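## Task

Lift the jars marked EGTA 2 M and EGTA 6 M off the cart and set each one upright on the desk's mat. Every other labelled container must stay where it is, the cart must stay standing, and no labelled container may reach the floor. The robot must not topple or be left leaning.

## Robot and tools

ROBOT. An omnidirectional base carries a column about 1.7 m tall. A carriage slides on it (lift_m, 0 to 1 m) and holds two identical six-joint arms, left and right, each ending in a two-finger gripper. Arm bases sit roughly 0.57 m + lift_m above the floor; the carriage hangs about 0.15 m below them. A hand reaches 0.78 m from its shoulder but only about 0.38 m below its arm base. The hand is about 0.16 m long, 0.1 m wide (0.14 m open). Parked arm joints 1-6: 0, 0.05, 0.05, 1.45, 0, 0. Cameras: carriage_camera (fixed, forward, tilted ~20 degrees down), left_wrist_camera and right_wrist_camera (looking past the fingertips). Images are 896x504.

FRAMES. Base frame: origin on the floor below the base centre, x forward, y left, z up, metres. left_hand and right_hand in results are the midpoint between that hand's pads, in this frame, with quat_wxyz giving hand orientation (hand z along the fingers, fingers open along hand y; (1,0,0,0) = pointing straight up with joints 1, 5, 6 at 0). base_odometry is in the frame the base had at scene start, counts wheel turns only (slip counts as travel), heading in rad, left positive, -3.142 to 3.142. Hand readings tend to sit above the true hand, more at long reach; a loaded level hand sags.

TOOL move. Every argument is optional; with none it just reports state and pictures.
- base: an object with exactly one key, a relative offset from where the base last reported itself: translate_m (forward +, -2 to 2 m), strafe_m (left +, -2 to 2 m) or rotate_rad (counter-clockwise +, -6.3 to 6.3 rad).
- joints: an object of absolute targets by name, any subset: lift_m (0 to 1); left_/right_joint1_rad (-2.617 to 3.054, yaw about vertical, 0 forward, + left); joint2_rad (0 to 3.141, shoulder: 0 upper arm back and level, 1.57 up, 3.14 forward level); joint3_rad (0 to 3.141, elbow: 0 folded, 3.14 straight); joint4_rad (-1.57 to 1.57, wrist pitch, + lifts fingertips); joint5_rad (-1.57 to 1.57, wrist yaw, + turns fingertips right); joint6_rad (-2.094 to 2.094, roll, + clockwise seen from forearm); left_/right_gripper_m (0 to 0.093, pad gap in m). Joints not named may keep pushing to older targets.
- speeds: optional per-action caps: translate_m and strafe_m 0.02-0.5 m/s, rotate_rad 0.05-1.57 rad/s, lift_m 0.08-0.25 m/s (top of each range is default).
- min_time_s: 0.1-8 s, the shortest duration for arm and gripper motions; smooths and straightens arm paths.
- cameras: list from carriage_camera, left_wrist_camera, right_wrist_camera, all; omitted or null gives all, [] gives none.
All motions in one action start together. Unknown keys make a call invalid; out-of-range values get it refused, and a refusal or a stop cancels the rest of that reply's move/wait/finished_scene calls in the scene.

TOOL wait: seconds (0-10), cameras as in move; the robot keeps its last commands. TOOL zoom_image: camera name and region [x0,y0,x1,y1] in pixels of that camera's latest image, at most 504x504. TOOL finished_scene: scene = the current scene's number; ends it for good, the goal must hold with the robot passive, and following calls go to the next scene.

RESULTS. move line: done, or the worst status. base_status/joint_status per motion: done (for the base: wheels turned the full amount, slip included), off_target (resting short, maybe still pushing), contact_stop or time_out (target dropped, holding in place), not_followed (arm targets withheld by the self-collision check; gripper still acts), limit_stop_at_motor_heat. on_its_own lists uncommanded behaviour; its held at values are targets. motor_effort: percent of maximum, signed toward higher values, bracket = peak in the last action; a falling lift effort while lowering means a hand or load is resting on something. Joint torques wrap at plus or minus 28 N m for joints 1-3. Gripper: gripping a rigid part reads up to 0.005 m below its width; closed on nothing reads 0.000-0.002. Commanding about 0.005 m under the first-touch reading grips at full force; to release, command well above the reading. MOTOR HOT appears at 75 C; at 100 C the arm goes limp for 30-60 s (OVER-TEMPERATURE FAULT) and drops what it holds. Park arms to cool; stretched or loaded arms heat even while you think, since the scene keeps running during replies.

CAVEATS. Drives stop on wheel overload but ignore arms, and may stop late or push light furniture. If pinned, back off about 0.2 m the way you came (or turn back). Arms have no contact stop and spring to target once freed. Never reverse under a table edge. Avoid the arms striking or pressing each other. The robot tips easily with the carriage high, arms outstretched or loaded (about 1.5 kg per hand forward can tip it); only images reveal a lean. Avoid dropping jars, releasing moving objects, slamming, hard pushes, and knocking the cart or other containers.

Each tool is called after "Request:" by a JSON object that holds its "api" and its "payload".

## Session

Request:
{"api": "move", "payload": {}}

Scene clock: 0.00 s.
Joint torques (N m): no reading
base_odometry: x=+0.000 y=+0.000 heading=+0.000
base_status: not commanded
joint_positions: lift_m=+0.300 left_joint1_rad=+0.005 left_joint2_rad=+0.063 left_joint3_rad=+0.036 left_joint4_rad=+1.440 left_joint5_rad=-0.025 left_joint6_rad=-0.026 left_gripper_m=+0.09396 right_joint1_rad=+0.007 right_joint2_rad=+0.030 right_joint3_rad=+0.039 right_joint4_rad=+1.440 right_joint5_rad=-0.019 right_joint6_rad=-0.003 right_gripper_m=+0.09396
joint_status: not commanded
motor_effort: lift_m=+40 drive_wheels=+4
left_hand: x=+0.2644 y=+0.3089 z=+1.3072 quat_wxyz=(+0.997, -0.014, +0.079, -0.010) (m; base frame)
right_hand: x=+0.2529 y=-0.3008 z=+1.3087 quat_wxyz=(+0.998, -0.010, +0.061, +0.003) (m; base frame)
pictures: carriage_camera, left_wrist_camera, right_wrist_camera
camera_calibration:
carriage_camera: T_world_to_cam=[[-0.0301167, -0.999264, -0.0237735, 0.0346004], [-0.352417, 0.0328724, -0.935266, 1.25939], [0.935359, -0.0197889, -0.353147, 0.333332], [0, 0, 0, 1]] pos_world=[0.133088, -0.000228057, 1.2964]
left_wrist_camera: T_world_to_cam=[[-0.00638314, -0.999939, 0.00898196, 0.300769], [0.696373, -0.0108911, -0.717597, 0.761213], [0.717651, 0.00167428, 0.696401, -0.978567], [0, 0, 0, 1]] pos_world=[0.174102, 0.31068, 1.22502]
right_wrist_camera: T_world_to_cam=[[0.0705529, -0.997508, 0.00073368, -0.3148], [0.755808, 0.0529776, -0.652647, 0.685796], [0.650982, 0.0466007, 0.757662, -1.01913], [0, 0, 0, 1]] pos_world=[0.167317, -0.302855, 1.21997]

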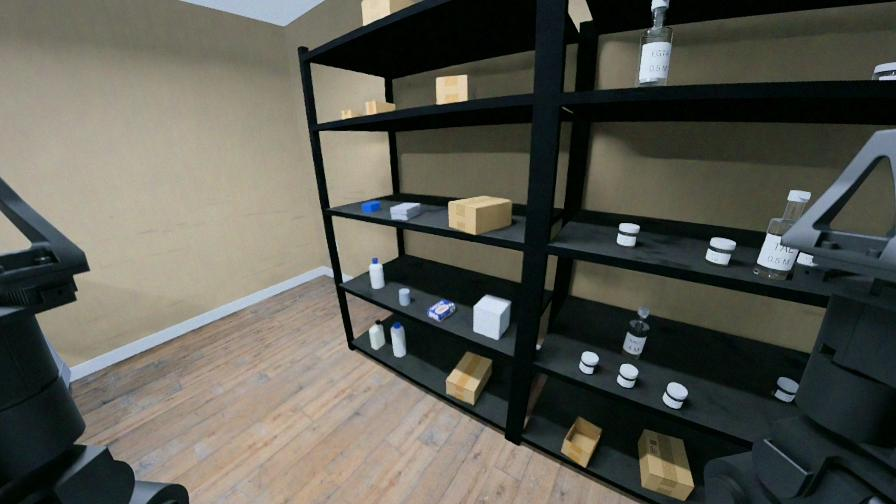

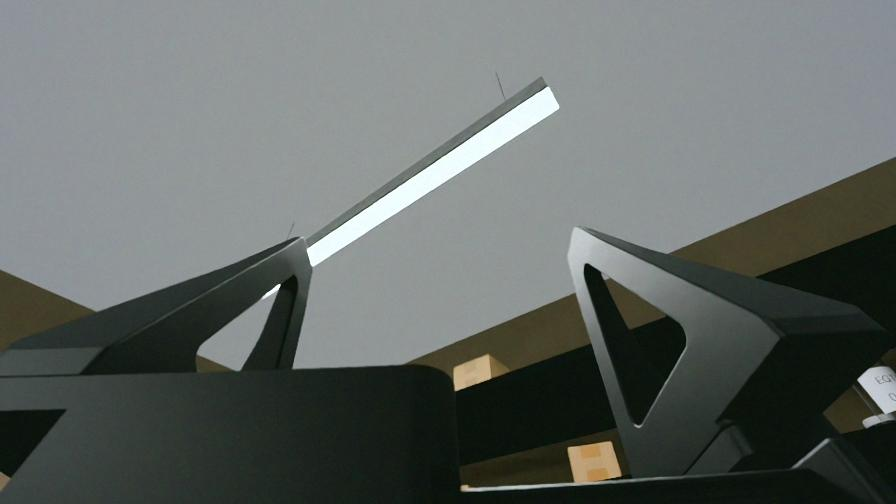

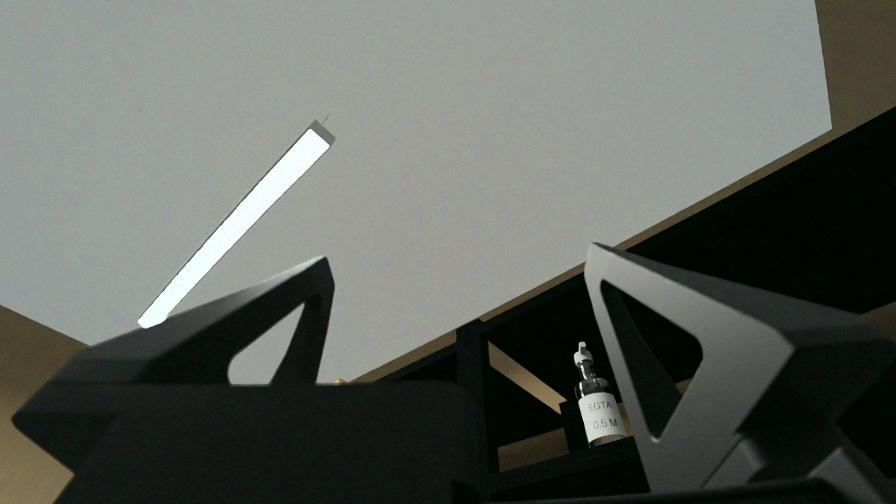

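Look around for the cart and desk.

Request:
{"api": "move", "payload": {"base": {"rotate_rad": 1.2}, "cameras": ["carriage_camera"]}}

Request:
{"api": "move", "payload": {"base": {"rotate_rad": 1.2}, "cameras": ["carriage_camera"]}}

Request:
{"api": "move", "payload": {"base": {"rotate_rad": 1.2}, "cameras": ["carriage_camera"]}}

Request:
{"api": "move", "payload": {"base": {"rotate_rad": 1.2}, "cameras": ["carriage_camera"]}}

Scene clock: 3.33 s.
Joint torques (N m): left_arm=[-0.42 4.19 5.26 -0.26 0.02 -0.04] | right_arm=[0.14 3.36 6.38 -0.21 0.09 0.07]
move: done
base_odometry: x=+0.000 y=+0.000 heading=+1.200
base_status: done
joint_positions: lift_m=+0.300 left_joint1_rad=+0.005 left_joint2_rad=+0.063 left_joint3_rad=+0.036 left_joint4_rad=+1.438 left_joint5_rad=-0.025 left_joint6_rad=-0.026 left_gripper_m=+0.09396 right_joint1_rad=+0.007 right_joint2_rad=+0.030 right_joint3_rad=+0.039 right_joint4_rad=+1.440 right_joint5_rad=-0.019 right_joint6_rad=-0.003 right_gripper_m=+0.09396
joint_status: not commanded
motor_effort: lift_m=+40(40) drive_wheels=+8(21)
left_hand: x=+0.2648 y=+0.3089 z=+1.3071 quat_wxyz=(+0.997, -0.014, +0.080, -0.010) (m; base frame)
right_hand: x=+0.2530 y=-0.3008 z=+1.3087 quat_wxyz=(+0.998, -0.010, +0.061, +0.003) (m; base frame)
pictures: carriage_camera
camera_calibration:
carriage_camera: T_world_to_cam=[[-0.0301167, -0.999264, -0.0237735, 0.0346004], [-0.352417, 0.0328724, -0.935266, 1.25939], [0.935359, -0.0197889, -0.353147, 0.333332], [0, 0, 0, 1]] pos_world=[0.133088, -0.000228057, 1.2964]

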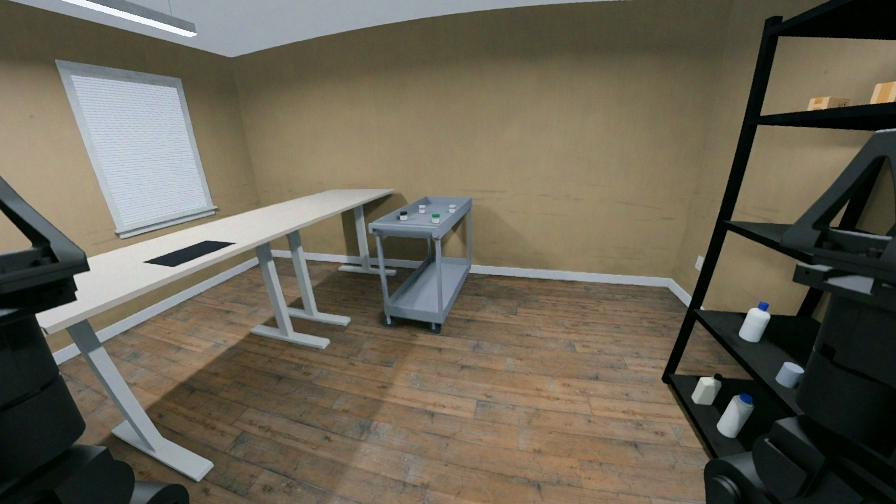

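Scene clock: 6.07 s.
Joint torques (N m): left_arm=[-0.39 4.21 5.29 -0.25 0.02 -0.04] | right_arm=[0.18 3.34 6.37 -0.21 0.09 0.06]
move: done
base_odometry: x=+0.000 y=+0.000 heading=+2.399
base_status: done
joint_positions: lift_m=+0.300 left_joint1_rad=+0.005 left_joint2_rad=+0.063 left_joint3_rad=+0.036 left_joint4_rad=+1.438 left_joint5_rad=-0.025 left_joint6_rad=-0.026 left_gripper_m=+0.09397 right_joint1_rad=+0.007 right_joint2_rad=+0.030 right_joint3_rad=+0.039 right_joint4_rad=+1.439 right_joint5_rad=-0.019 right_joint6_rad=-0.003 right_gripper_m=+0.09397
joint_status: not commanded
motor_effort: lift_m=+39(41) drive_wheels=+8(20)
left_hand: x=+0.2648 y=+0.3089 z=+1.3071 quat_wxyz=(+0.997, -0.014, +0.080, -0.010) (m; base frame)
right_hand: x=+0.2532 y=-0.3008 z=+1.3087 quat_wxyz=(+0.998, -0.010, +0.061, +0.003) (m; base frame)
pictures: carriage_camera
camera_calibration:
carriage_camera: T_world_to_cam=[[-0.0301167, -0.999264, -0.0237735, 0.0346004], [-0.352417, 0.0328724, -0.935266, 1.25939], [0.935359, -0.0197889, -0.353147, 0.333332], [0, 0, 0, 1]] pos_world=[0.133088, -0.000228057, 1.2964]

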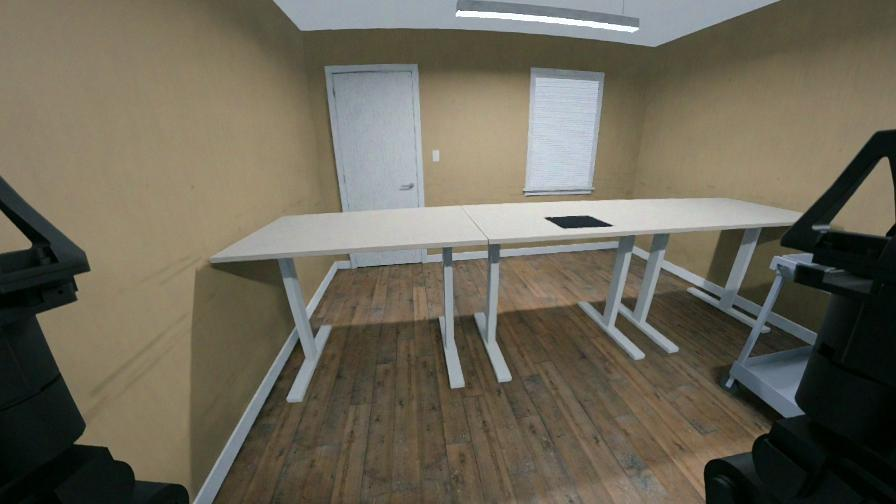

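Scene clock: 8.80 s.
Joint torques (N m): left_arm=[-0.42 4.22 5.29 -0.25 0.02 -0.04] | right_arm=[0.2 3.36 6.34 -0.21 0.09 0.06]
move: done
base_odometry: x=+0.000 y=+0.000 heading=-2.684
base_status: done
joint_positions: lift_m=+0.300 left_joint1_rad=+0.005 left_joint2_rad=+0.063 left_joint3_rad=+0.036 left_joint4_rad=+1.438 left_joint5_rad=-0.025 left_joint6_rad=-0.026 left_gripper_m=+0.09398 right_joint1_rad=+0.007 right_joint2_rad=+0.030 right_joint3_rad=+0.039 right_joint4_rad=+1.439 right_joint5_rad=-0.019 right_joint6_rad=-0.003 right_gripper_m=+0.09398
joint_status: not commanded
motor_effort: lift_m=+40(40) drive_wheels=+8(20)
left_hand: x=+0.2649 y=+0.3089 z=+1.3071 quat_wxyz=(+0.997, -0.014, +0.080, -0.010) (m; base frame)
right_hand: x=+0.2533 y=-0.3008 z=+1.3087 quat_wxyz=(+0.998, -0.010, +0.062, +0.003) (m; base frame)
pictures: carriage_camera
camera_calibration:
carriage_camera: T_world_to_cam=[[-0.0301167, -0.999264, -0.0237735, 0.0346004], [-0.352417, 0.0328724, -0.935266, 1.25939], [0.935359, -0.0197889, -0.353147, 0.333332], [0, 0, 0, 1]] pos_world=[0.133088, -0.000228057, 1.2964]

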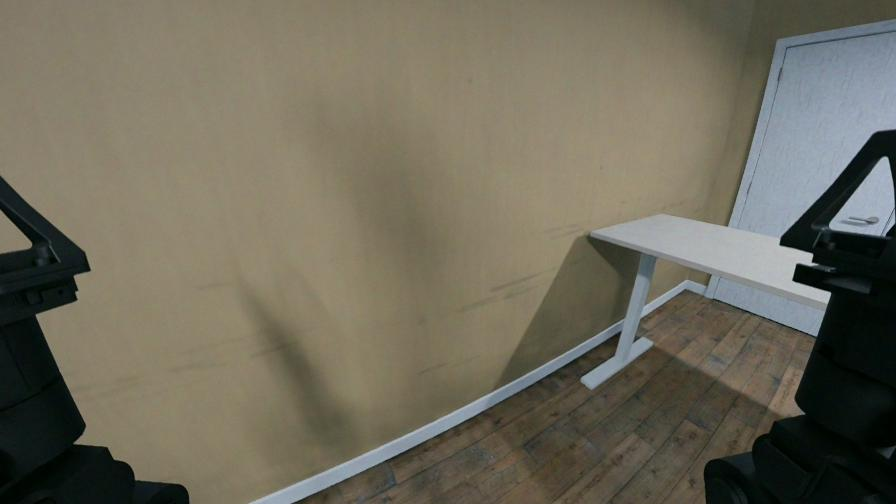

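Scene clock: 11.53 s.
Joint torques (N m): left_arm=[-0.42 4.21 5.27 -0.24 0.02 -0.04] | right_arm=[0.1 3.34 6.35 -0.2 0.09 0.06]
move: done
base_odometry: x=+0.000 y=+0.000 heading=-1.484
base_status: done
joint_positions: lift_m=+0.300 left_joint1_rad=+0.005 left_joint2_rad=+0.063 left_joint3_rad=+0.036 left_joint4_rad=+1.438 left_joint5_rad=-0.025 left_joint6_rad=-0.026 left_gripper_m=+0.09398 right_joint1_rad=+0.007 right_joint2_rad=+0.030 right_joint3_rad=+0.039 right_joint4_rad=+1.439 right_joint5_rad=-0.019 right_joint6_rad=-0.003 right_gripper_m=+0.09398
joint_status: not commanded
motor_effort: lift_m=+40(41) drive_wheels=+8(18)
left_hand: x=+0.2649 y=+0.3089 z=+1.3071 quat_wxyz=(+0.997, -0.014, +0.080, -0.010) (m; base frame)
right_hand: x=+0.2533 y=-0.3008 z=+1.3087 quat_wxyz=(+0.998, -0.010, +0.062, +0.003) (m; base frame)
pictures: carriage_camera
camera_calibration:
carriage_camera: T_world_to_cam=[[-0.0301167, -0.999264, -0.0237735, 0.0346004], [-0.352417, 0.0328724, -0.935266, 1.25939], [0.935359, -0.0197889, -0.353147, 0.333332], [0, 0, 0, 1]] pos_world=[0.133088, -0.000228057, 1.2964]

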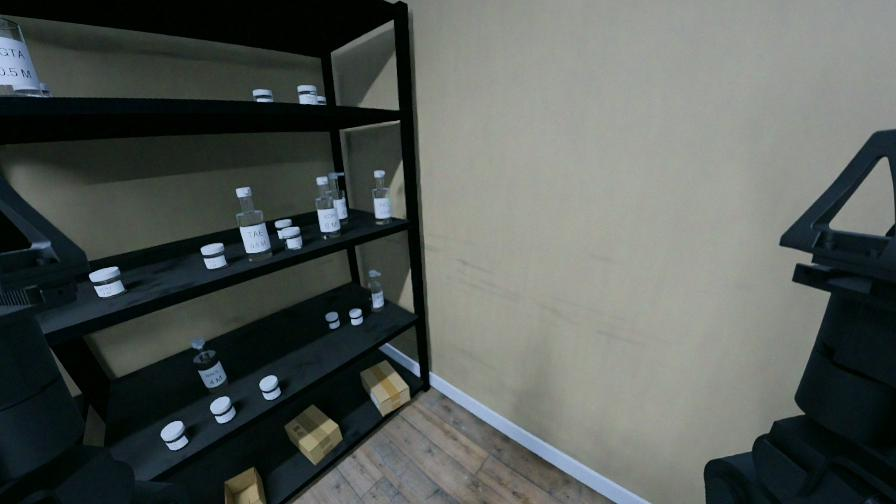

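Request:
{"api": "move", "payload": {"base": {"rotate_rad": 2.684}, "cameras": []}}

Request:
{"api": "move", "payload": {"base": {"translate_m": 0.9}, "joints": {"lift_m": 0.45}, "cameras": ["carriage_camera"]}}

Request:
{"api": "zoom_image", "payload": {"camera": "carriage_camera", "region": [330, 180, 554, 306]}}

Scene clock: 17.97 s.
Joint torques (N m): left_arm=[-0.4 4.19 5.29 -0.21 0.02 -0.03] | right_arm=[0.31 3.36 6.37 -0.19 0.09 0.06]
move: done
base_odometry: x=+0.000 y=+0.000 heading=+1.199
base_status: done
joint_positions: lift_m=+0.300 left_joint1_rad=+0.005 left_joint2_rad=+0.063 left_joint3_rad=+0.036 left_joint4_rad=+1.435 left_joint5_rad=-0.025 left_joint6_rad=-0.026 left_gripper_m=+0.09400 right_joint1_rad=+0.007 right_joint2_rad=+0.030 right_joint3_rad=+0.039 right_joint4_rad=+1.437 right_joint5_rad=-0.019 right_joint6_rad=-0.003 right_gripper_m=+0.09400
joint_status: not commanded
motor_effort: lift_m=+40(41) drive_wheels=+8(20)
left_hand: x=+0.2655 y=+0.3089 z=+1.3070 quat_wxyz=(+0.997, -0.014, +0.081, -0.009) (m; base frame)
right_hand: x=+0.2536 y=-0.3008 z=+1.3086 quat_wxyz=(+0.998, -0.010, +0.062, +0.003) (m; base frame)
pictures: none
No camera images: "cameras" was empty.

Scene clock: 22.03 s.
Joint torques (N m): left_arm=[-0.42 4.12 5.33 -0.23 0.02 -0.04] | right_arm=[0.16 3.32 6.46 -0.19 0.09 0.06]
move: done
base_odometry: x=+0.326 y=+0.839 heading=+1.200
base_status: done
joint_positions: lift_m=+0.450 left_joint1_rad=+0.005 left_joint2_rad=+0.063 left_joint3_rad=+0.036 left_joint4_rad=+1.435 left_joint5_rad=-0.025 left_joint6_rad=-0.026 left_gripper_m=+0.09400 right_joint1_rad=+0.007 right_joint2_rad=+0.030 right_joint3_rad=+0.039 right_joint4_rad=+1.438 right_joint5_rad=-0.019 right_joint6_rad=-0.003 right_gripper_m=+0.09400
joint_status: all done
motor_effort: lift_m=+43(51) drive_wheels=-5(26)
left_hand: x=+0.2656 y=+0.3089 z=+1.4568 quat_wxyz=(+0.997, -0.014, +0.082, -0.009) (m; base frame)
right_hand: x=+0.2534 y=-0.3008 z=+1.4585 quat_wxyz=(+0.998, -0.010, +0.062, +0.003) (m; base frame)
pictures: carriage_camera
camera_calibration:
carriage_camera: T_world_to_cam=[[-0.0301167, -0.999264, -0.0237735, 0.0381616], [-0.352417, 0.0328724, -0.935266, 1.39949], [0.935359, -0.0197889, -0.353147, 0.386233], [0, 0, 0, 1]] pos_world=[0.133088, -0.000228057, 1.4462]

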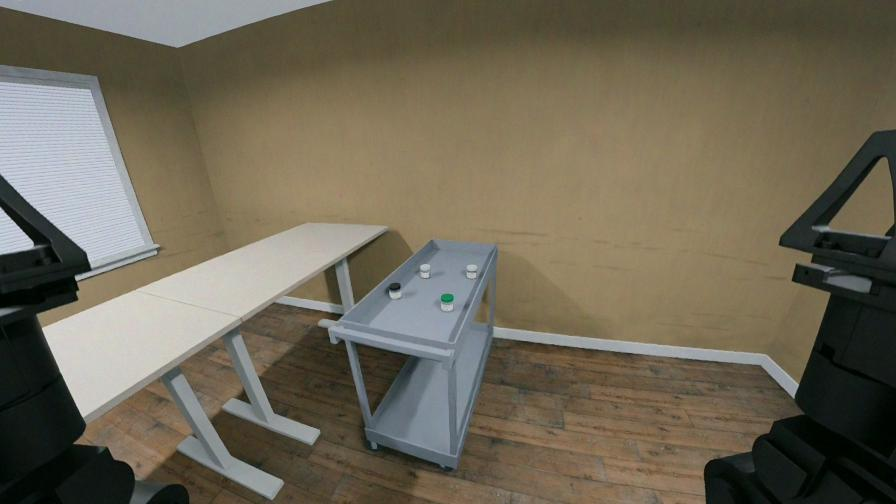

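Scaled by 2.250.

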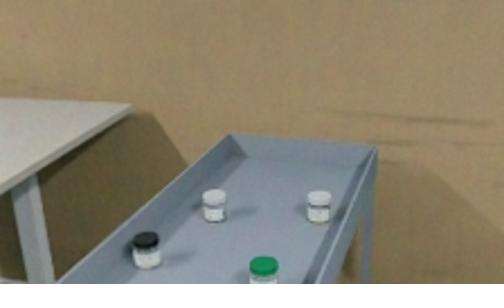

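Request:
{"api": "move", "payload": {"joints": {"right_joint2_rad": 1.57, "right_joint3_rad": 1.57, "right_joint4_rad": 0.0}, "min_time_s": 2.5, "cameras": []}}

Request:
{"api": "move", "payload": {"joints": {"right_joint4_rad": -1.4}, "min_time_s": 2, "cameras": ["right_wrist_camera"]}}

Request:
{"api": "move", "payload": {"joints": {"right_joint2_rad": 1.0, "right_joint3_rad": 1.0, "right_joint4_rad": -1.4}, "min_time_s": 2, "cameras": ["carriage_camera", "right_wrist_camera"]}}

Request:
{"api": "move", "payload": {"joints": {"right_joint2_rad": 1.0, "right_joint3_rad": 1.0, "right_joint4_rad": 0, "right_joint5_rad": 0.5}, "min_time_s": 2, "cameras": []}}

Scene clock: 28.03 s.
Joint torques (N m): left_arm=[-0.42 4.21 5.27 -0.21 0.02 -0.04] | right_arm=[0.18 -6.53 10.39 2.57 0.08 0.06]
move: done
base_odometry: x=+0.326 y=+0.839 heading=+1.200
base_status: not commanded
joint_positions: lift_m=+0.450 left_joint1_rad=+0.005 left_joint2_rad=+0.063 left_joint3_rad=+0.036 left_joint4_rad=+1.435 left_joint5_rad=-0.025 left_joint6_rad=-0.026 left_gripper_m=+0.09400 right_joint1_rad=+0.007 right_joint2_rad=+1.561 right_joint3_rad=+1.543 right_joint4_rad=+0.012 right_joint5_rad=-0.019 right_joint6_rad=-0.003 right_gripper_m=+0.09400
joint_status: all done
motor_effort: lift_m=+43(43) drive_wheels=+9(9)
left_hand: x=+0.2656 y=+0.3089 z=+1.4568 quat_wxyz=(+0.997, -0.014, +0.082, -0.009) (m; base frame)
right_hand: x=+0.7317 y=-0.2973 z=+1.4625 quat_wxyz=(+0.705, -0.011, +0.709, +0.008) (m; base frame)
pictures: none
No camera images: "cameras" was empty.

Scene clock: 30.43 s.
Joint torques (N m): left_arm=[-0.43 4.19 5.29 -0.21 0.02 -0.04] | right_arm=[0.18 -5.39 9.06 0.75 0.07 0.06]
move: done
base_odometry: x=+0.326 y=+0.839 heading=+1.200
base_status: not commanded
joint_positions: lift_m=+0.450 left_joint1_rad=+0.005 left_joint2_rad=+0.063 left_joint3_rad=+0.036 left_joint4_rad=+1.435 left_joint5_rad=-0.025 left_joint6_rad=-0.026 left_gripper_m=+0.09400 right_joint1_rad=+0.007 right_joint2_rad=+1.561 right_joint3_rad=+1.544 right_joint4_rad=-1.387 right_joint5_rad=-0.019 right_joint6_rad=-0.003 right_gripper_m=+0.09400
joint_status: all done
motor_effort: lift_m=+42(43) drive_wheels=+9(9)
left_hand: x=+0.2656 y=+0.3089 z=+1.4568 quat_wxyz=(+0.997, -0.014, +0.082, -0.009) (m; base frame)
right_hand: x=+0.5267 y=-0.2988 z=+1.2218 quat_wxyz=(+0.083, -0.006, +0.996, +0.010) (m; base frame)
pictures: right_wrist_camera
camera_calibration:
right_wrist_camera: T_world_to_cam=[[-0.0530183, -0.998418, -0.0187104, -0.243471], [-0.91111, 0.0406958, 0.41015, -0.00218242], [-0.408739, 0.0387926, -0.911826, 1.46396], [0, 0, 0, 1]] pos_world=[0.583481, -0.299788, 1.33122]

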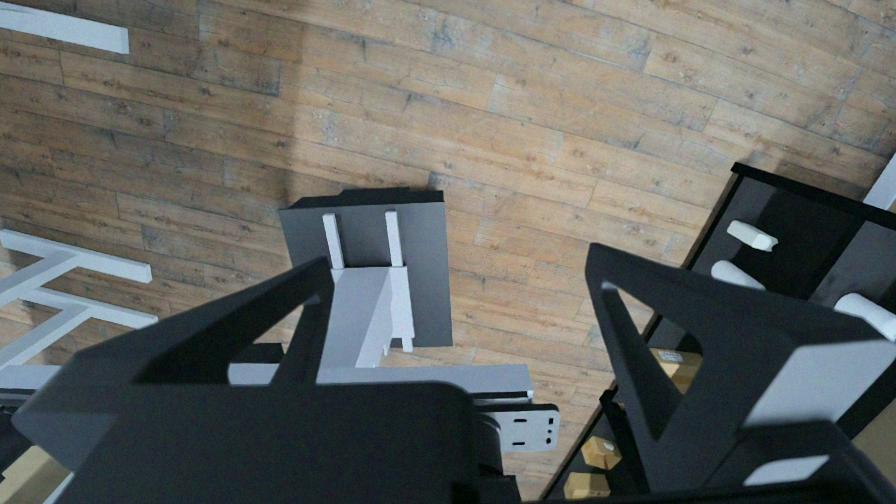

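Scene clock: 32.73 s.
Joint torques (N m): left_arm=[-0.43 4.19 5.29 -0.21 0.02 -0.04] | right_arm=[0.21 -2.48 6.11 0.89 0.08 0.07]
move: done
base_odometry: x=+0.326 y=+0.839 heading=+1.200
base_status: not commanded
joint_positions: lift_m=+0.450 left_joint1_rad=+0.005 left_joint2_rad=+0.063 left_joint3_rad=+0.036 left_joint4_rad=+1.435 left_joint5_rad=-0.025 left_joint6_rad=-0.026 left_gripper_m=+0.09400 right_joint1_rad=+0.007 right_joint2_rad=+1.009 right_joint3_rad=+1.007 right_joint4_rad=-1.399 right_joint5_rad=-0.019 right_joint6_rad=-0.003 right_gripper_m=+0.09400
joint_status: all done
motor_effort: lift_m=+42(43) drive_wheels=-4(9)
left_hand: x=+0.2656 y=+0.3089 z=+1.4568 quat_wxyz=(+0.997, -0.014, +0.082, -0.009) (m; base frame)
right_hand: x=+0.3884 y=-0.2998 z=+1.1849 quat_wxyz=(+0.085, -0.006, +0.996, +0.010) (m; base frame)
pictures: carriage_camera, right_wrist_camera
camera_calibration:
carriage_camera: T_world_to_cam=[[-0.0301167, -0.999264, -0.0237735, 0.0381616], [-0.352417, 0.0328724, -0.935266, 1.39949], [0.935359, -0.0197889, -0.353147, 0.386233], [0, 0, 0, 1]] pos_world=[0.133088, -0.000228057, 1.4462]
right_wrist_camera: T_world_to_cam=[[-0.0529753, -0.998418, -0.0188485, -0.252366], [-0.912046, 0.0406889, 0.408064, -0.110249], [-0.406651, 0.038808, -0.912759, 1.37417], [0, 0, 0, 1]] pos_world=[0.444887, -0.30081, 1.29452]

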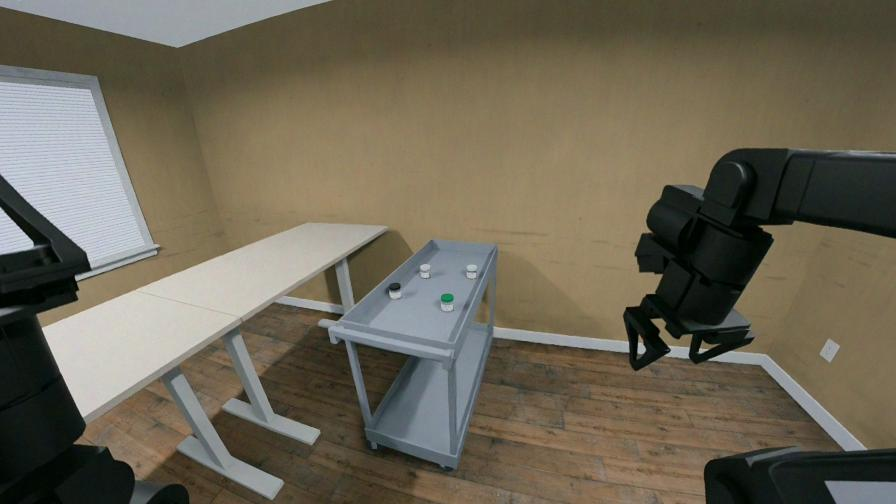

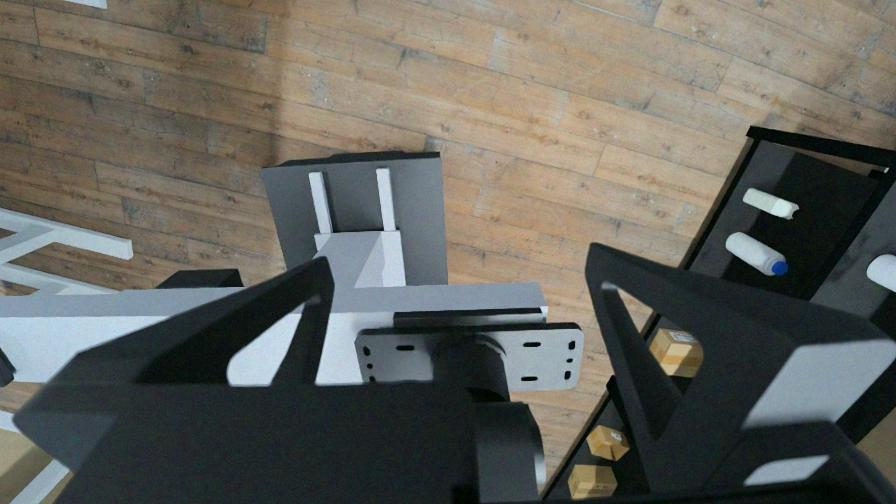

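Scene clock: 35.13 s.
Joint torques (N m): left_arm=[-0.42 4.21 5.27 -0.21 0.02 -0.04] | right_arm=[0.2 -3.54 7.31 2.74 0.25 0.06]
move: done
base_odometry: x=+0.326 y=+0.839 heading=+1.200
base_status: not commanded
joint_positions: lift_m=+0.450 left_joint1_rad=+0.005 left_joint2_rad=+0.063 left_joint3_rad=+0.036 left_joint4_rad=+1.435 left_joint5_rad=-0.025 left_joint6_rad=-0.026 left_gripper_m=+0.09400 right_joint1_rad=+0.007 right_joint2_rad=+1.009 right_joint3_rad=+1.007 right_joint4_rad=-0.016 right_joint5_rad=+0.484 right_joint6_rad=-0.003 right_gripper_m=+0.09400
joint_status: all done
motor_effort: lift_m=+42(43) drive_wheels=+9(9)
left_hand: x=+0.2656 y=+0.3089 z=+1.4568 quat_wxyz=(+0.997, -0.014, +0.082, -0.009) (m; base frame)
right_hand: x=+0.5737 y=-0.3818 z=+1.4231 quat_wxyz=(+0.681, +0.164, +0.694, -0.170) (m; base frame)
pictures: none
No camera images: "cameras" was empty.

Request:
{"api": "move", "payload": {"joints": {"right_joint2_rad": 1.5, "right_joint3_rad": 0.8, "right_joint4_rad": 0, "right_joint5_rad": 0.0}, "min_time_s": 2, "cameras": []}}

Request:
{"api": "move", "payload": {"joints": {"right_joint2_rad": 0.05, "right_joint3_rad": 0.05, "right_joint4_rad": 1.45, "right_joint5_rad": 0.0}, "min_time_s": 2, "cameras": []}}

Scene clock: 39.13 s.
Joint torques (N m): left_arm=[-0.43 4.19 5.29 -0.21 0.02 -0.04] | right_arm=[0.2 -5.33 6.84 2.43 -0.07 0.07]
move: done
base_odometry: x=+0.326 y=+0.839 heading=+1.200
base_status: not commanded
joint_positions: lift_m=+0.450 left_joint1_rad=+0.005 left_joint2_rad=+0.063 left_joint3_rad=+0.036 left_joint4_rad=+1.435 left_joint5_rad=-0.025 left_joint6_rad=-0.026 left_gripper_m=+0.09400 right_joint1_rad=+0.007 right_joint2_rad=+1.491 right_joint3_rad=+0.806 right_joint4_rad=-0.006 right_joint5_rad=+0.016 right_joint6_rad=-0.003 right_gripper_m=+0.09400
joint_status: all done
motor_effort: lift_m=+42(43) drive_wheels=+9(9)
left_hand: x=+0.2656 y=+0.3089 z=+1.4568 quat_wxyz=(+0.997, -0.014, +0.082, -0.009) (m; base frame)
right_hand: x=+0.6385 y=-0.3042 z=+1.1423 quat_wxyz=(+0.426, -0.001, +0.905, -0.007) (m; base frame)
pictures: none
No camera images: "cameras" was empty.

Scene clock: 41.50 s.
Joint torques (N m): left_arm=[-0.42 4.21 5.29 -0.21 0.02 -0.04] | right_arm=[0.2 2.47 5.37 -0.02 -0.08 0.06]
move: done
base_odometry: x=+0.326 y=+0.839 heading=+1.200
base_status: not commanded
joint_positions: lift_m=+0.450 left_joint1_rad=+0.005 left_joint2_rad=+0.063 left_joint3_rad=+0.036 left_joint4_rad=+1.435 left_joint5_rad=-0.025 left_joint6_rad=-0.026 left_gripper_m=+0.09400 right_joint1_rad=+0.007 right_joint2_rad=+0.058 right_joint3_rad=+0.056 right_joint4_rad=+1.436 right_joint5_rad=+0.014 right_joint6_rad=-0.003 right_gripper_m=+0.09400
joint_status: all done
motor_effort: lift_m=+43(43) drive_wheels=-4(9)
left_hand: x=+0.2656 y=+0.3089 z=+1.4568 quat_wxyz=(+0.997, -0.014, +0.082, -0.009) (m; base frame)
right_hand: x=+0.2573 y=-0.3066 z=+1.4628 quat_wxyz=(+0.998, +0.007, +0.068, +0.002) (m; base frame)
pictures: none
No camera images: "cameras" was empty.

Request:
{"api": "move", "payload": {"base": {"rotate_rad": 1.24}, "cameras": []}}

Request:
{"api": "move", "payload": {"base": {"translate_m": -0.37}, "cameras": ["carriage_camera"]}}

Request:
{"api": "move", "payload": {"base": {"strafe_m": -1.0}, "cameras": ["carriage_camera"]}}

Scene clock: 46.90 s.
Joint torques (N m): left_arm=[-0.43 4.19 5.29 -0.21 0.02 -0.04] | right_arm=[0.17 2.5 5.41 -0.11 -0.07 0.06]
move: done
base_odometry: x=+0.326 y=+0.839 heading=+2.440
base_status: done
joint_positions: lift_m=+0.450 left_joint1_rad=+0.005 left_joint2_rad=+0.063 left_joint3_rad=+0.036 left_joint4_rad=+1.435 left_joint5_rad=-0.025 left_joint6_rad=-0.026 left_gripper_m=+0.09400 right_joint1_rad=+0.007 right_joint2_rad=+0.058 right_joint3_rad=+0.056 right_joint4_rad=+1.443 right_joint5_rad=+0.013 right_joint6_rad=-0.003 right_gripper_m=+0.09400
joint_status: not commanded
motor_effort: lift_m=+42(43) drive_wheels=+8(19)
left_hand: x=+0.2656 y=+0.3089 z=+1.4568 quat_wxyz=(+0.997, -0.014, +0.082, -0.009) (m; base frame)
right_hand: x=+0.2557 y=-0.3064 z=+1.4629 quat_wxyz=(+0.998, +0.006, +0.065, +0.002) (m; base frame)
pictures: none
No camera images: "cameras" was empty.

Scene clock: 49.63 s.
Joint torques (N m): left_arm=[-0.39 4.16 5.31 -0.19 0.02 -0.04] | right_arm=[0.18 2.51 5.46 -0.13 -0.07 0.06]
move: done
base_odometry: x=+0.608 y=+0.600 heading=+2.441
base_status: done
joint_positions: lift_m=+0.450 left_joint1_rad=+0.005 left_joint2_rad=+0.063 left_joint3_rad=+0.036 left_joint4_rad=+1.436 left_joint5_rad=-0.025 left_joint6_rad=-0.026 left_gripper_m=+0.09400 right_joint1_rad=+0.007 right_joint2_rad=+0.058 right_joint3_rad=+0.056 right_joint4_rad=+1.448 right_joint5_rad=+0.013 right_joint6_rad=-0.003 right_gripper_m=+0.09400
joint_status: not commanded
motor_effort: lift_m=+42(43) drive_wheels=-4(23)
left_hand: x=+0.2652 y=+0.3089 z=+1.4569 quat_wxyz=(+0.997, -0.014, +0.081, -0.009) (m; base frame)
right_hand: x=+0.2546 y=-0.3065 z=+1.4631 quat_wxyz=(+0.998, +0.006, +0.062, +0.002) (m; base frame)
pictures: carriage_camera
camera_calibration:
carriage_camera: T_world_to_cam=[[-0.0301167, -0.999264, -0.0237735, 0.0381616], [-0.352417, 0.0328724, -0.935266, 1.39949], [0.935359, -0.0197889, -0.353147, 0.386233], [0, 0, 0, 1]] pos_world=[0.133088, -0.000228057, 1.4462]

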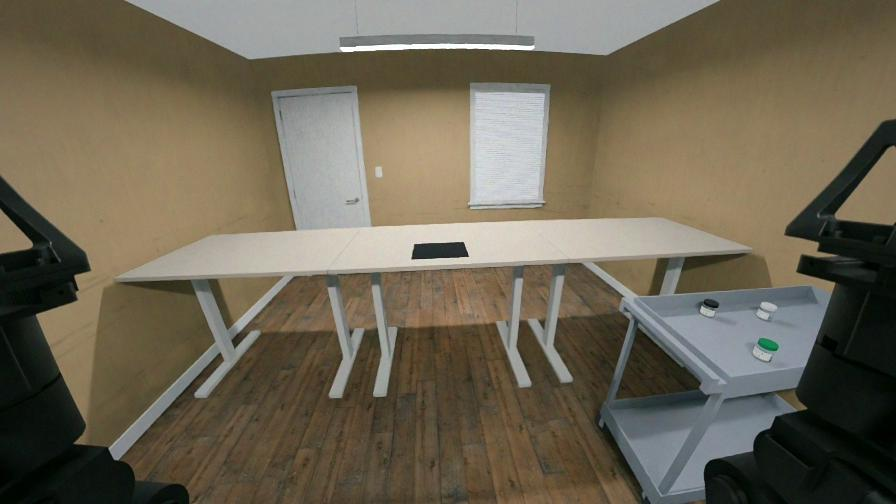

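Scene clock: 54.03 s.
Joint torques (N m): left_arm=[-0.55 4.19 5.3 -0.23 0.02 -0.04] | right_arm=[0.13 2.47 5.44 -0.17 -0.06 0.07]
move: done
base_odometry: x=+1.254 y=+1.364 heading=+2.440
base_status: done
joint_positions: lift_m=+0.450 left_joint1_rad=+0.006 left_joint2_rad=+0.063 left_joint3_rad=+0.036 left_joint4_rad=+1.436 left_joint5_rad=-0.025 left_joint6_rad=-0.026 left_gripper_m=+0.09400 right_joint1_rad=+0.008 right_joint2_rad=+0.058 right_joint3_rad=+0.056 right_joint4_rad=+1.448 right_joint5_rad=+0.012 right_joint6_rad=-0.003 right_gripper_m=+0.09400
joint_status: not commanded
motor_effort: lift_m=+42(43) drive_wheels=+1(19)
left_hand: x=+0.2652 y=+0.3089 z=+1.4569 quat_wxyz=(+0.997, -0.014, +0.081, -0.009) (m; base frame)
right_hand: x=+0.2547 y=-0.3062 z=+1.4630 quat_wxyz=(+0.998, +0.006, +0.063, +0.002) (m; base frame)
pictures: carriage_camera
camera_calibration:
carriage_camera: T_world_to_cam=[[-0.0301167, -0.999264, -0.0237735, 0.0381616], [-0.352417, 0.0328724, -0.935266, 1.39949], [0.935359, -0.0197889, -0.353147, 0.386233], [0, 0, 0, 1]] pos_world=[0.133088, -0.000228057, 1.4462]

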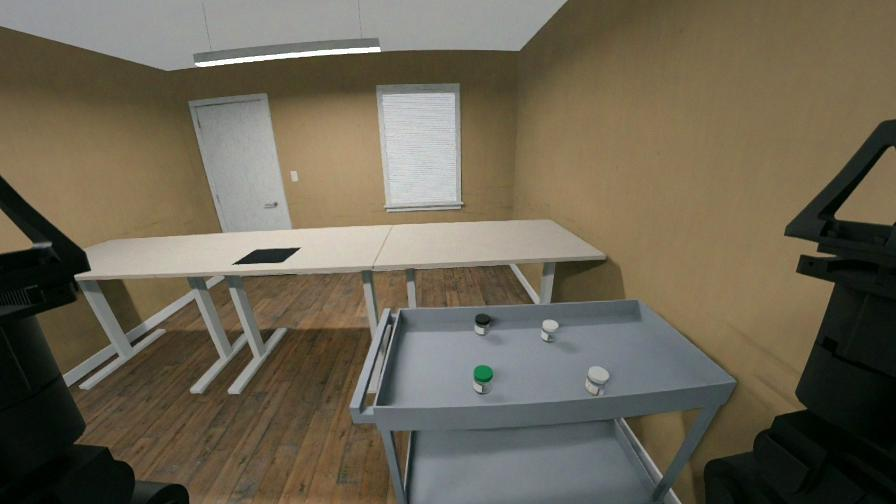

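Request:
{"api": "zoom_image", "payload": {"camera": "carriage_camera", "region": [440, 290, 640, 410]}}

Scaled by 2.520.

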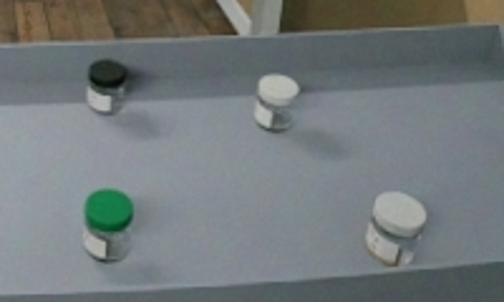

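Request:
{"api": "zoom_image", "payload": {"camera": "carriage_camera", "region": [582, 362, 614, 400]}}

Request:
{"api": "zoom_image", "payload": {"camera": "carriage_camera", "region": [468, 362, 500, 400]}}

Request:
{"api": "zoom_image", "payload": {"camera": "carriage_camera", "region": [534, 316, 564, 346]}}

Request:
{"api": "zoom_image", "payload": {"camera": "carriage_camera", "region": [468, 310, 498, 340]}}

Scaled by 13.263.

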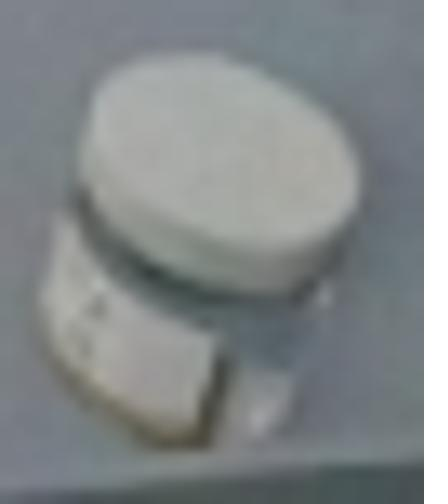

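Scaled by 13.263.

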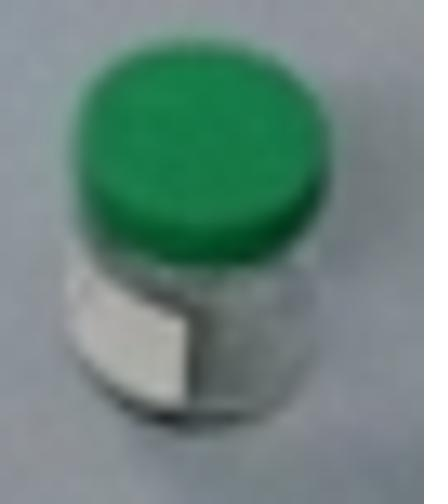

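Scaled by 16.800.

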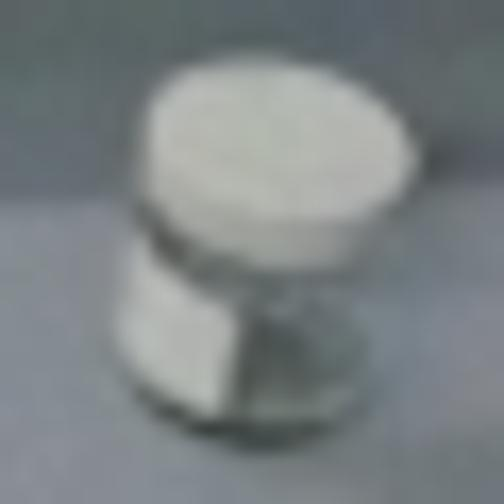

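Scaled by 16.800.

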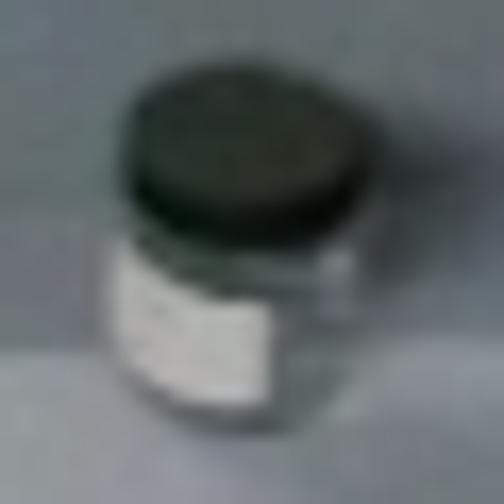

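Request:
{"api": "move", "payload": {"joints": {"lift_m": 0.15, "left_joint1_rad": -0.7, "left_joint2_rad": 1.5, "left_joint3_rad": 0.9, "left_joint4_rad": 0.55}, "min_time_s": 2.5}}

Request:
{"api": "zoom_image", "payload": {"camera": "left_wrist_camera", "region": [300, 100, 804, 400]}}

Scene clock: 61.13 s.
Joint torques (N m): left_arm=[-0.95 -6.87 9.63 1.89 0.01 -0.04] | right_arm=[0.16 2.74 5.93 -0.15 -0.05 0.06]
move: done
base_odometry: x=+1.254 y=+1.364 heading=+2.440
base_status: not commanded
joint_positions: lift_m=+0.150 left_joint1_rad=-0.694 left_joint2_rad=+1.493 left_joint3_rad=+0.863 left_joint4_rad=+0.553 left_joint5_rad=-0.025 left_joint6_rad=-0.026 left_gripper_m=+0.09400 right_joint1_rad=+0.008 right_joint2_rad=+0.055 right_joint3_rad=+0.050 right_joint4_rad=+1.448 right_joint5_rad=+0.012 right_joint6_rad=-0.003 right_gripper_m=+0.09400
joint_status: all done
motor_effort: lift_m=+36(37) drive_wheels=+1(4)
left_hand: x=+0.5927 y=+0.0022 z=+0.9932 quat_wxyz=(+0.639, +0.232, +0.696, -0.231) (m; base frame)
right_hand: x=+0.2556 y=-0.3062 z=+1.1620 quat_wxyz=(+0.998, +0.006, +0.064, +0.002) (m; base frame)
pictures: carriage_camera, left_wrist_camera, right_wrist_camera
camera_calibration:
carriage_camera: T_world_to_cam=[[-0.0301167, -0.999264, -0.0237735, 0.0310429], [-0.352417, 0.0328724, -0.935266, 1.11944], [0.935359, -0.0197889, -0.353147, 0.280487], [0, 0, 0, 1]] pos_world=[0.133088, -0.000228057, 1.14676]
left_wrist_camera: T_world_to_cam=[[-0.633103, -0.773969, 0.0123144, 0.366613], [-0.515651, 0.409829, -0.752425, 1.05597], [0.577307, -0.482713, -0.658562, 0.435005], [0, 0, 0, 1]] pos_world=[0.525484, 0.0609634, 1.0765]
right_wrist_camera: T_world_to_cam=[[0.0669441, -0.997286, -0.0306375, -0.282772], [0.751629, 0.0706007, -0.655797, 0.598368], [0.65618, 0.0208737, 0.754315, -0.914796], [0, 0, 0, 1]] pos_world=[0.16945, -0.305155, 1.07379]

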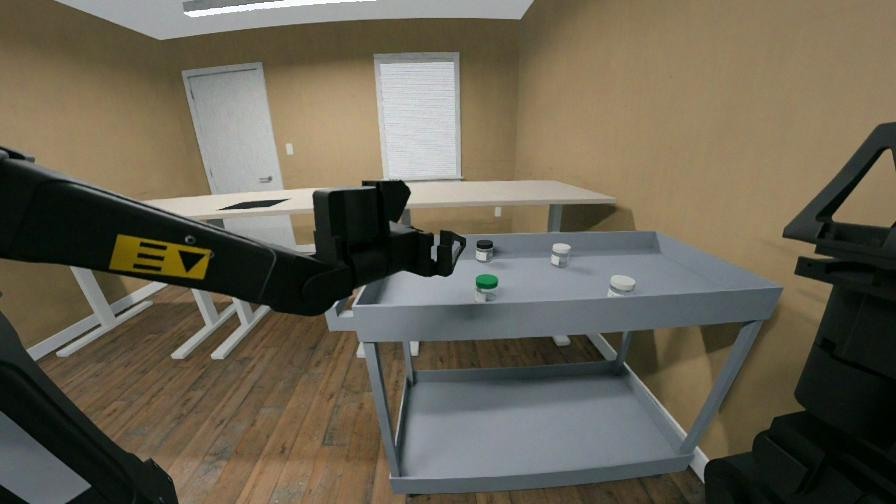

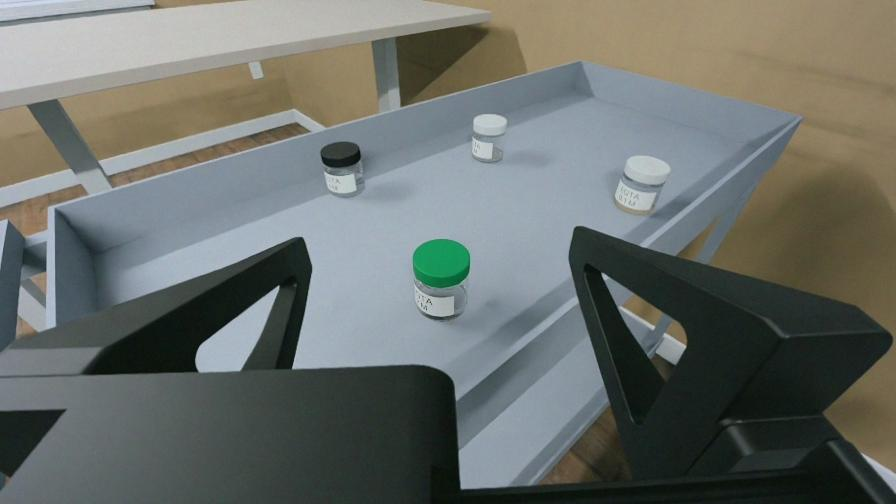

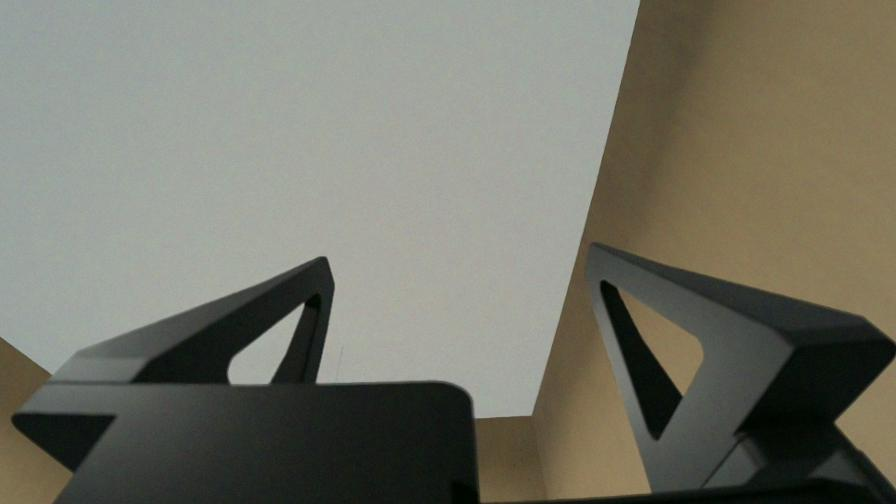

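Scaled by 1.000.

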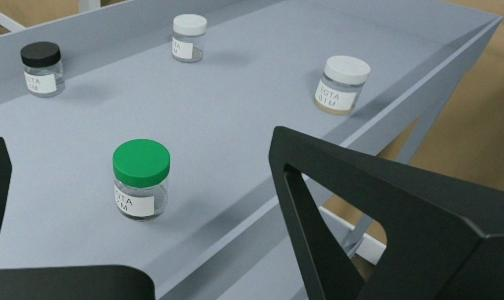

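Request:
{"api": "zoom_image", "payload": {"camera": "left_wrist_camera", "region": [310, 134, 374, 200]}}

Request:
{"api": "zoom_image", "payload": {"camera": "left_wrist_camera", "region": [405, 260, 475, 330]}}

Request:
{"api": "zoom_image", "payload": {"camera": "left_wrist_camera", "region": [464, 108, 516, 168]}}

Request:
{"api": "move", "payload": {"joints": {"left_joint1_rad": -0.9, "left_joint5_rad": 0.5}, "min_time_s": 2, "cameras": ["left_wrist_camera"]}}

Scaled by 7.636.

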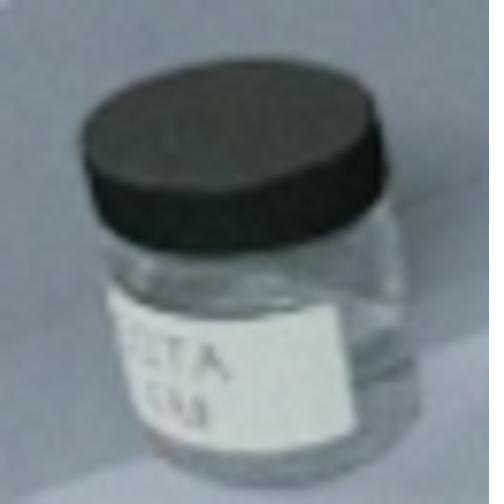

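Scaled by 7.200.

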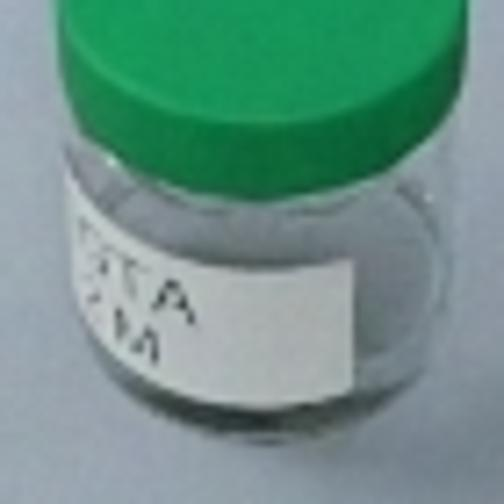

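Scaled by 8.400.

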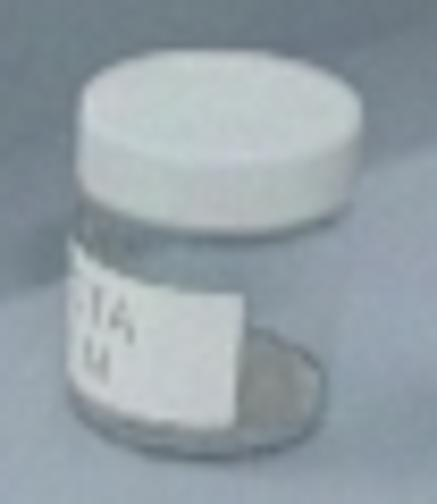

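Scene clock: 64.23 s.
Joint torques (N m): left_arm=[-1.02 -6.78 9.51 1.81 0.12 -0.04] | right_arm=[0.16 2.74 5.93 -0.15 -0.05 0.06]
move: done
base_odometry: x=+1.254 y=+1.364 heading=+2.440
base_status: not commanded
joint_positions: lift_m=+0.150 left_joint1_rad=-0.893 left_joint2_rad=+1.493 left_joint3_rad=+0.863 left_joint4_rad=+0.552 left_joint5_rad=+0.486 left_joint6_rad=-0.026 left_gripper_m=+0.09400 right_joint1_rad=+0.008 right_joint2_rad=+0.055 right_joint3_rad=+0.050 right_joint4_rad=+1.448 right_joint5_rad=+0.012 right_joint6_rad=-0.003 right_gripper_m=+0.09400
joint_status: all done
motor_effort: lift_m=+35(37) drive_wheels=+1(1)
left_hand: x=+0.4471 y=-0.1028 z=+0.9945 quat_wxyz=(+0.512, +0.448, +0.578, -0.451) (m; base frame)
right_hand: x=+0.2556 y=-0.3062 z=+1.1620 quat_wxyz=(+0.998, +0.006, +0.064, +0.002) (m; base frame)
pictures: left_wrist_camera
camera_calibration:
left_wrist_camera: T_world_to_cam=[[-0.983337, -0.174575, 0.0507062, 0.373202], [-0.151845, 0.635397, -0.757109, 0.890074], [0.0999539, -0.752193, -0.651318, 0.647728], [0, 0, 0, 1]] pos_world=[0.437394, -0.0131824, 1.07684]

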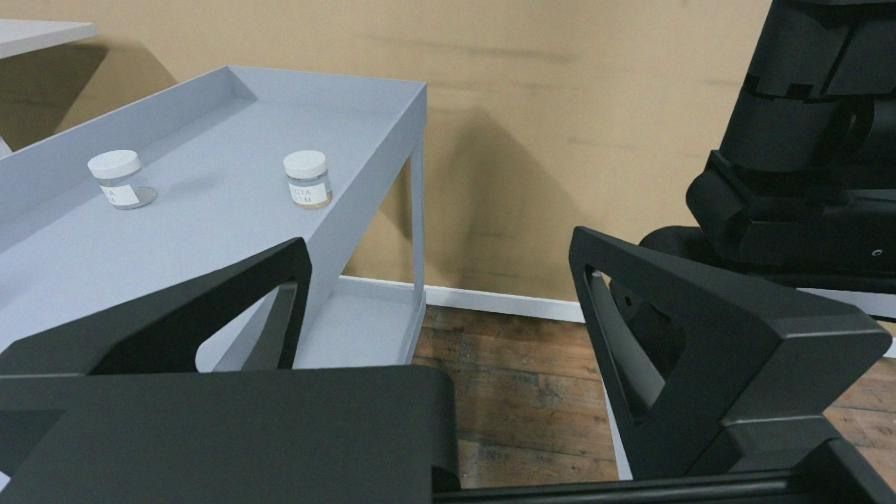

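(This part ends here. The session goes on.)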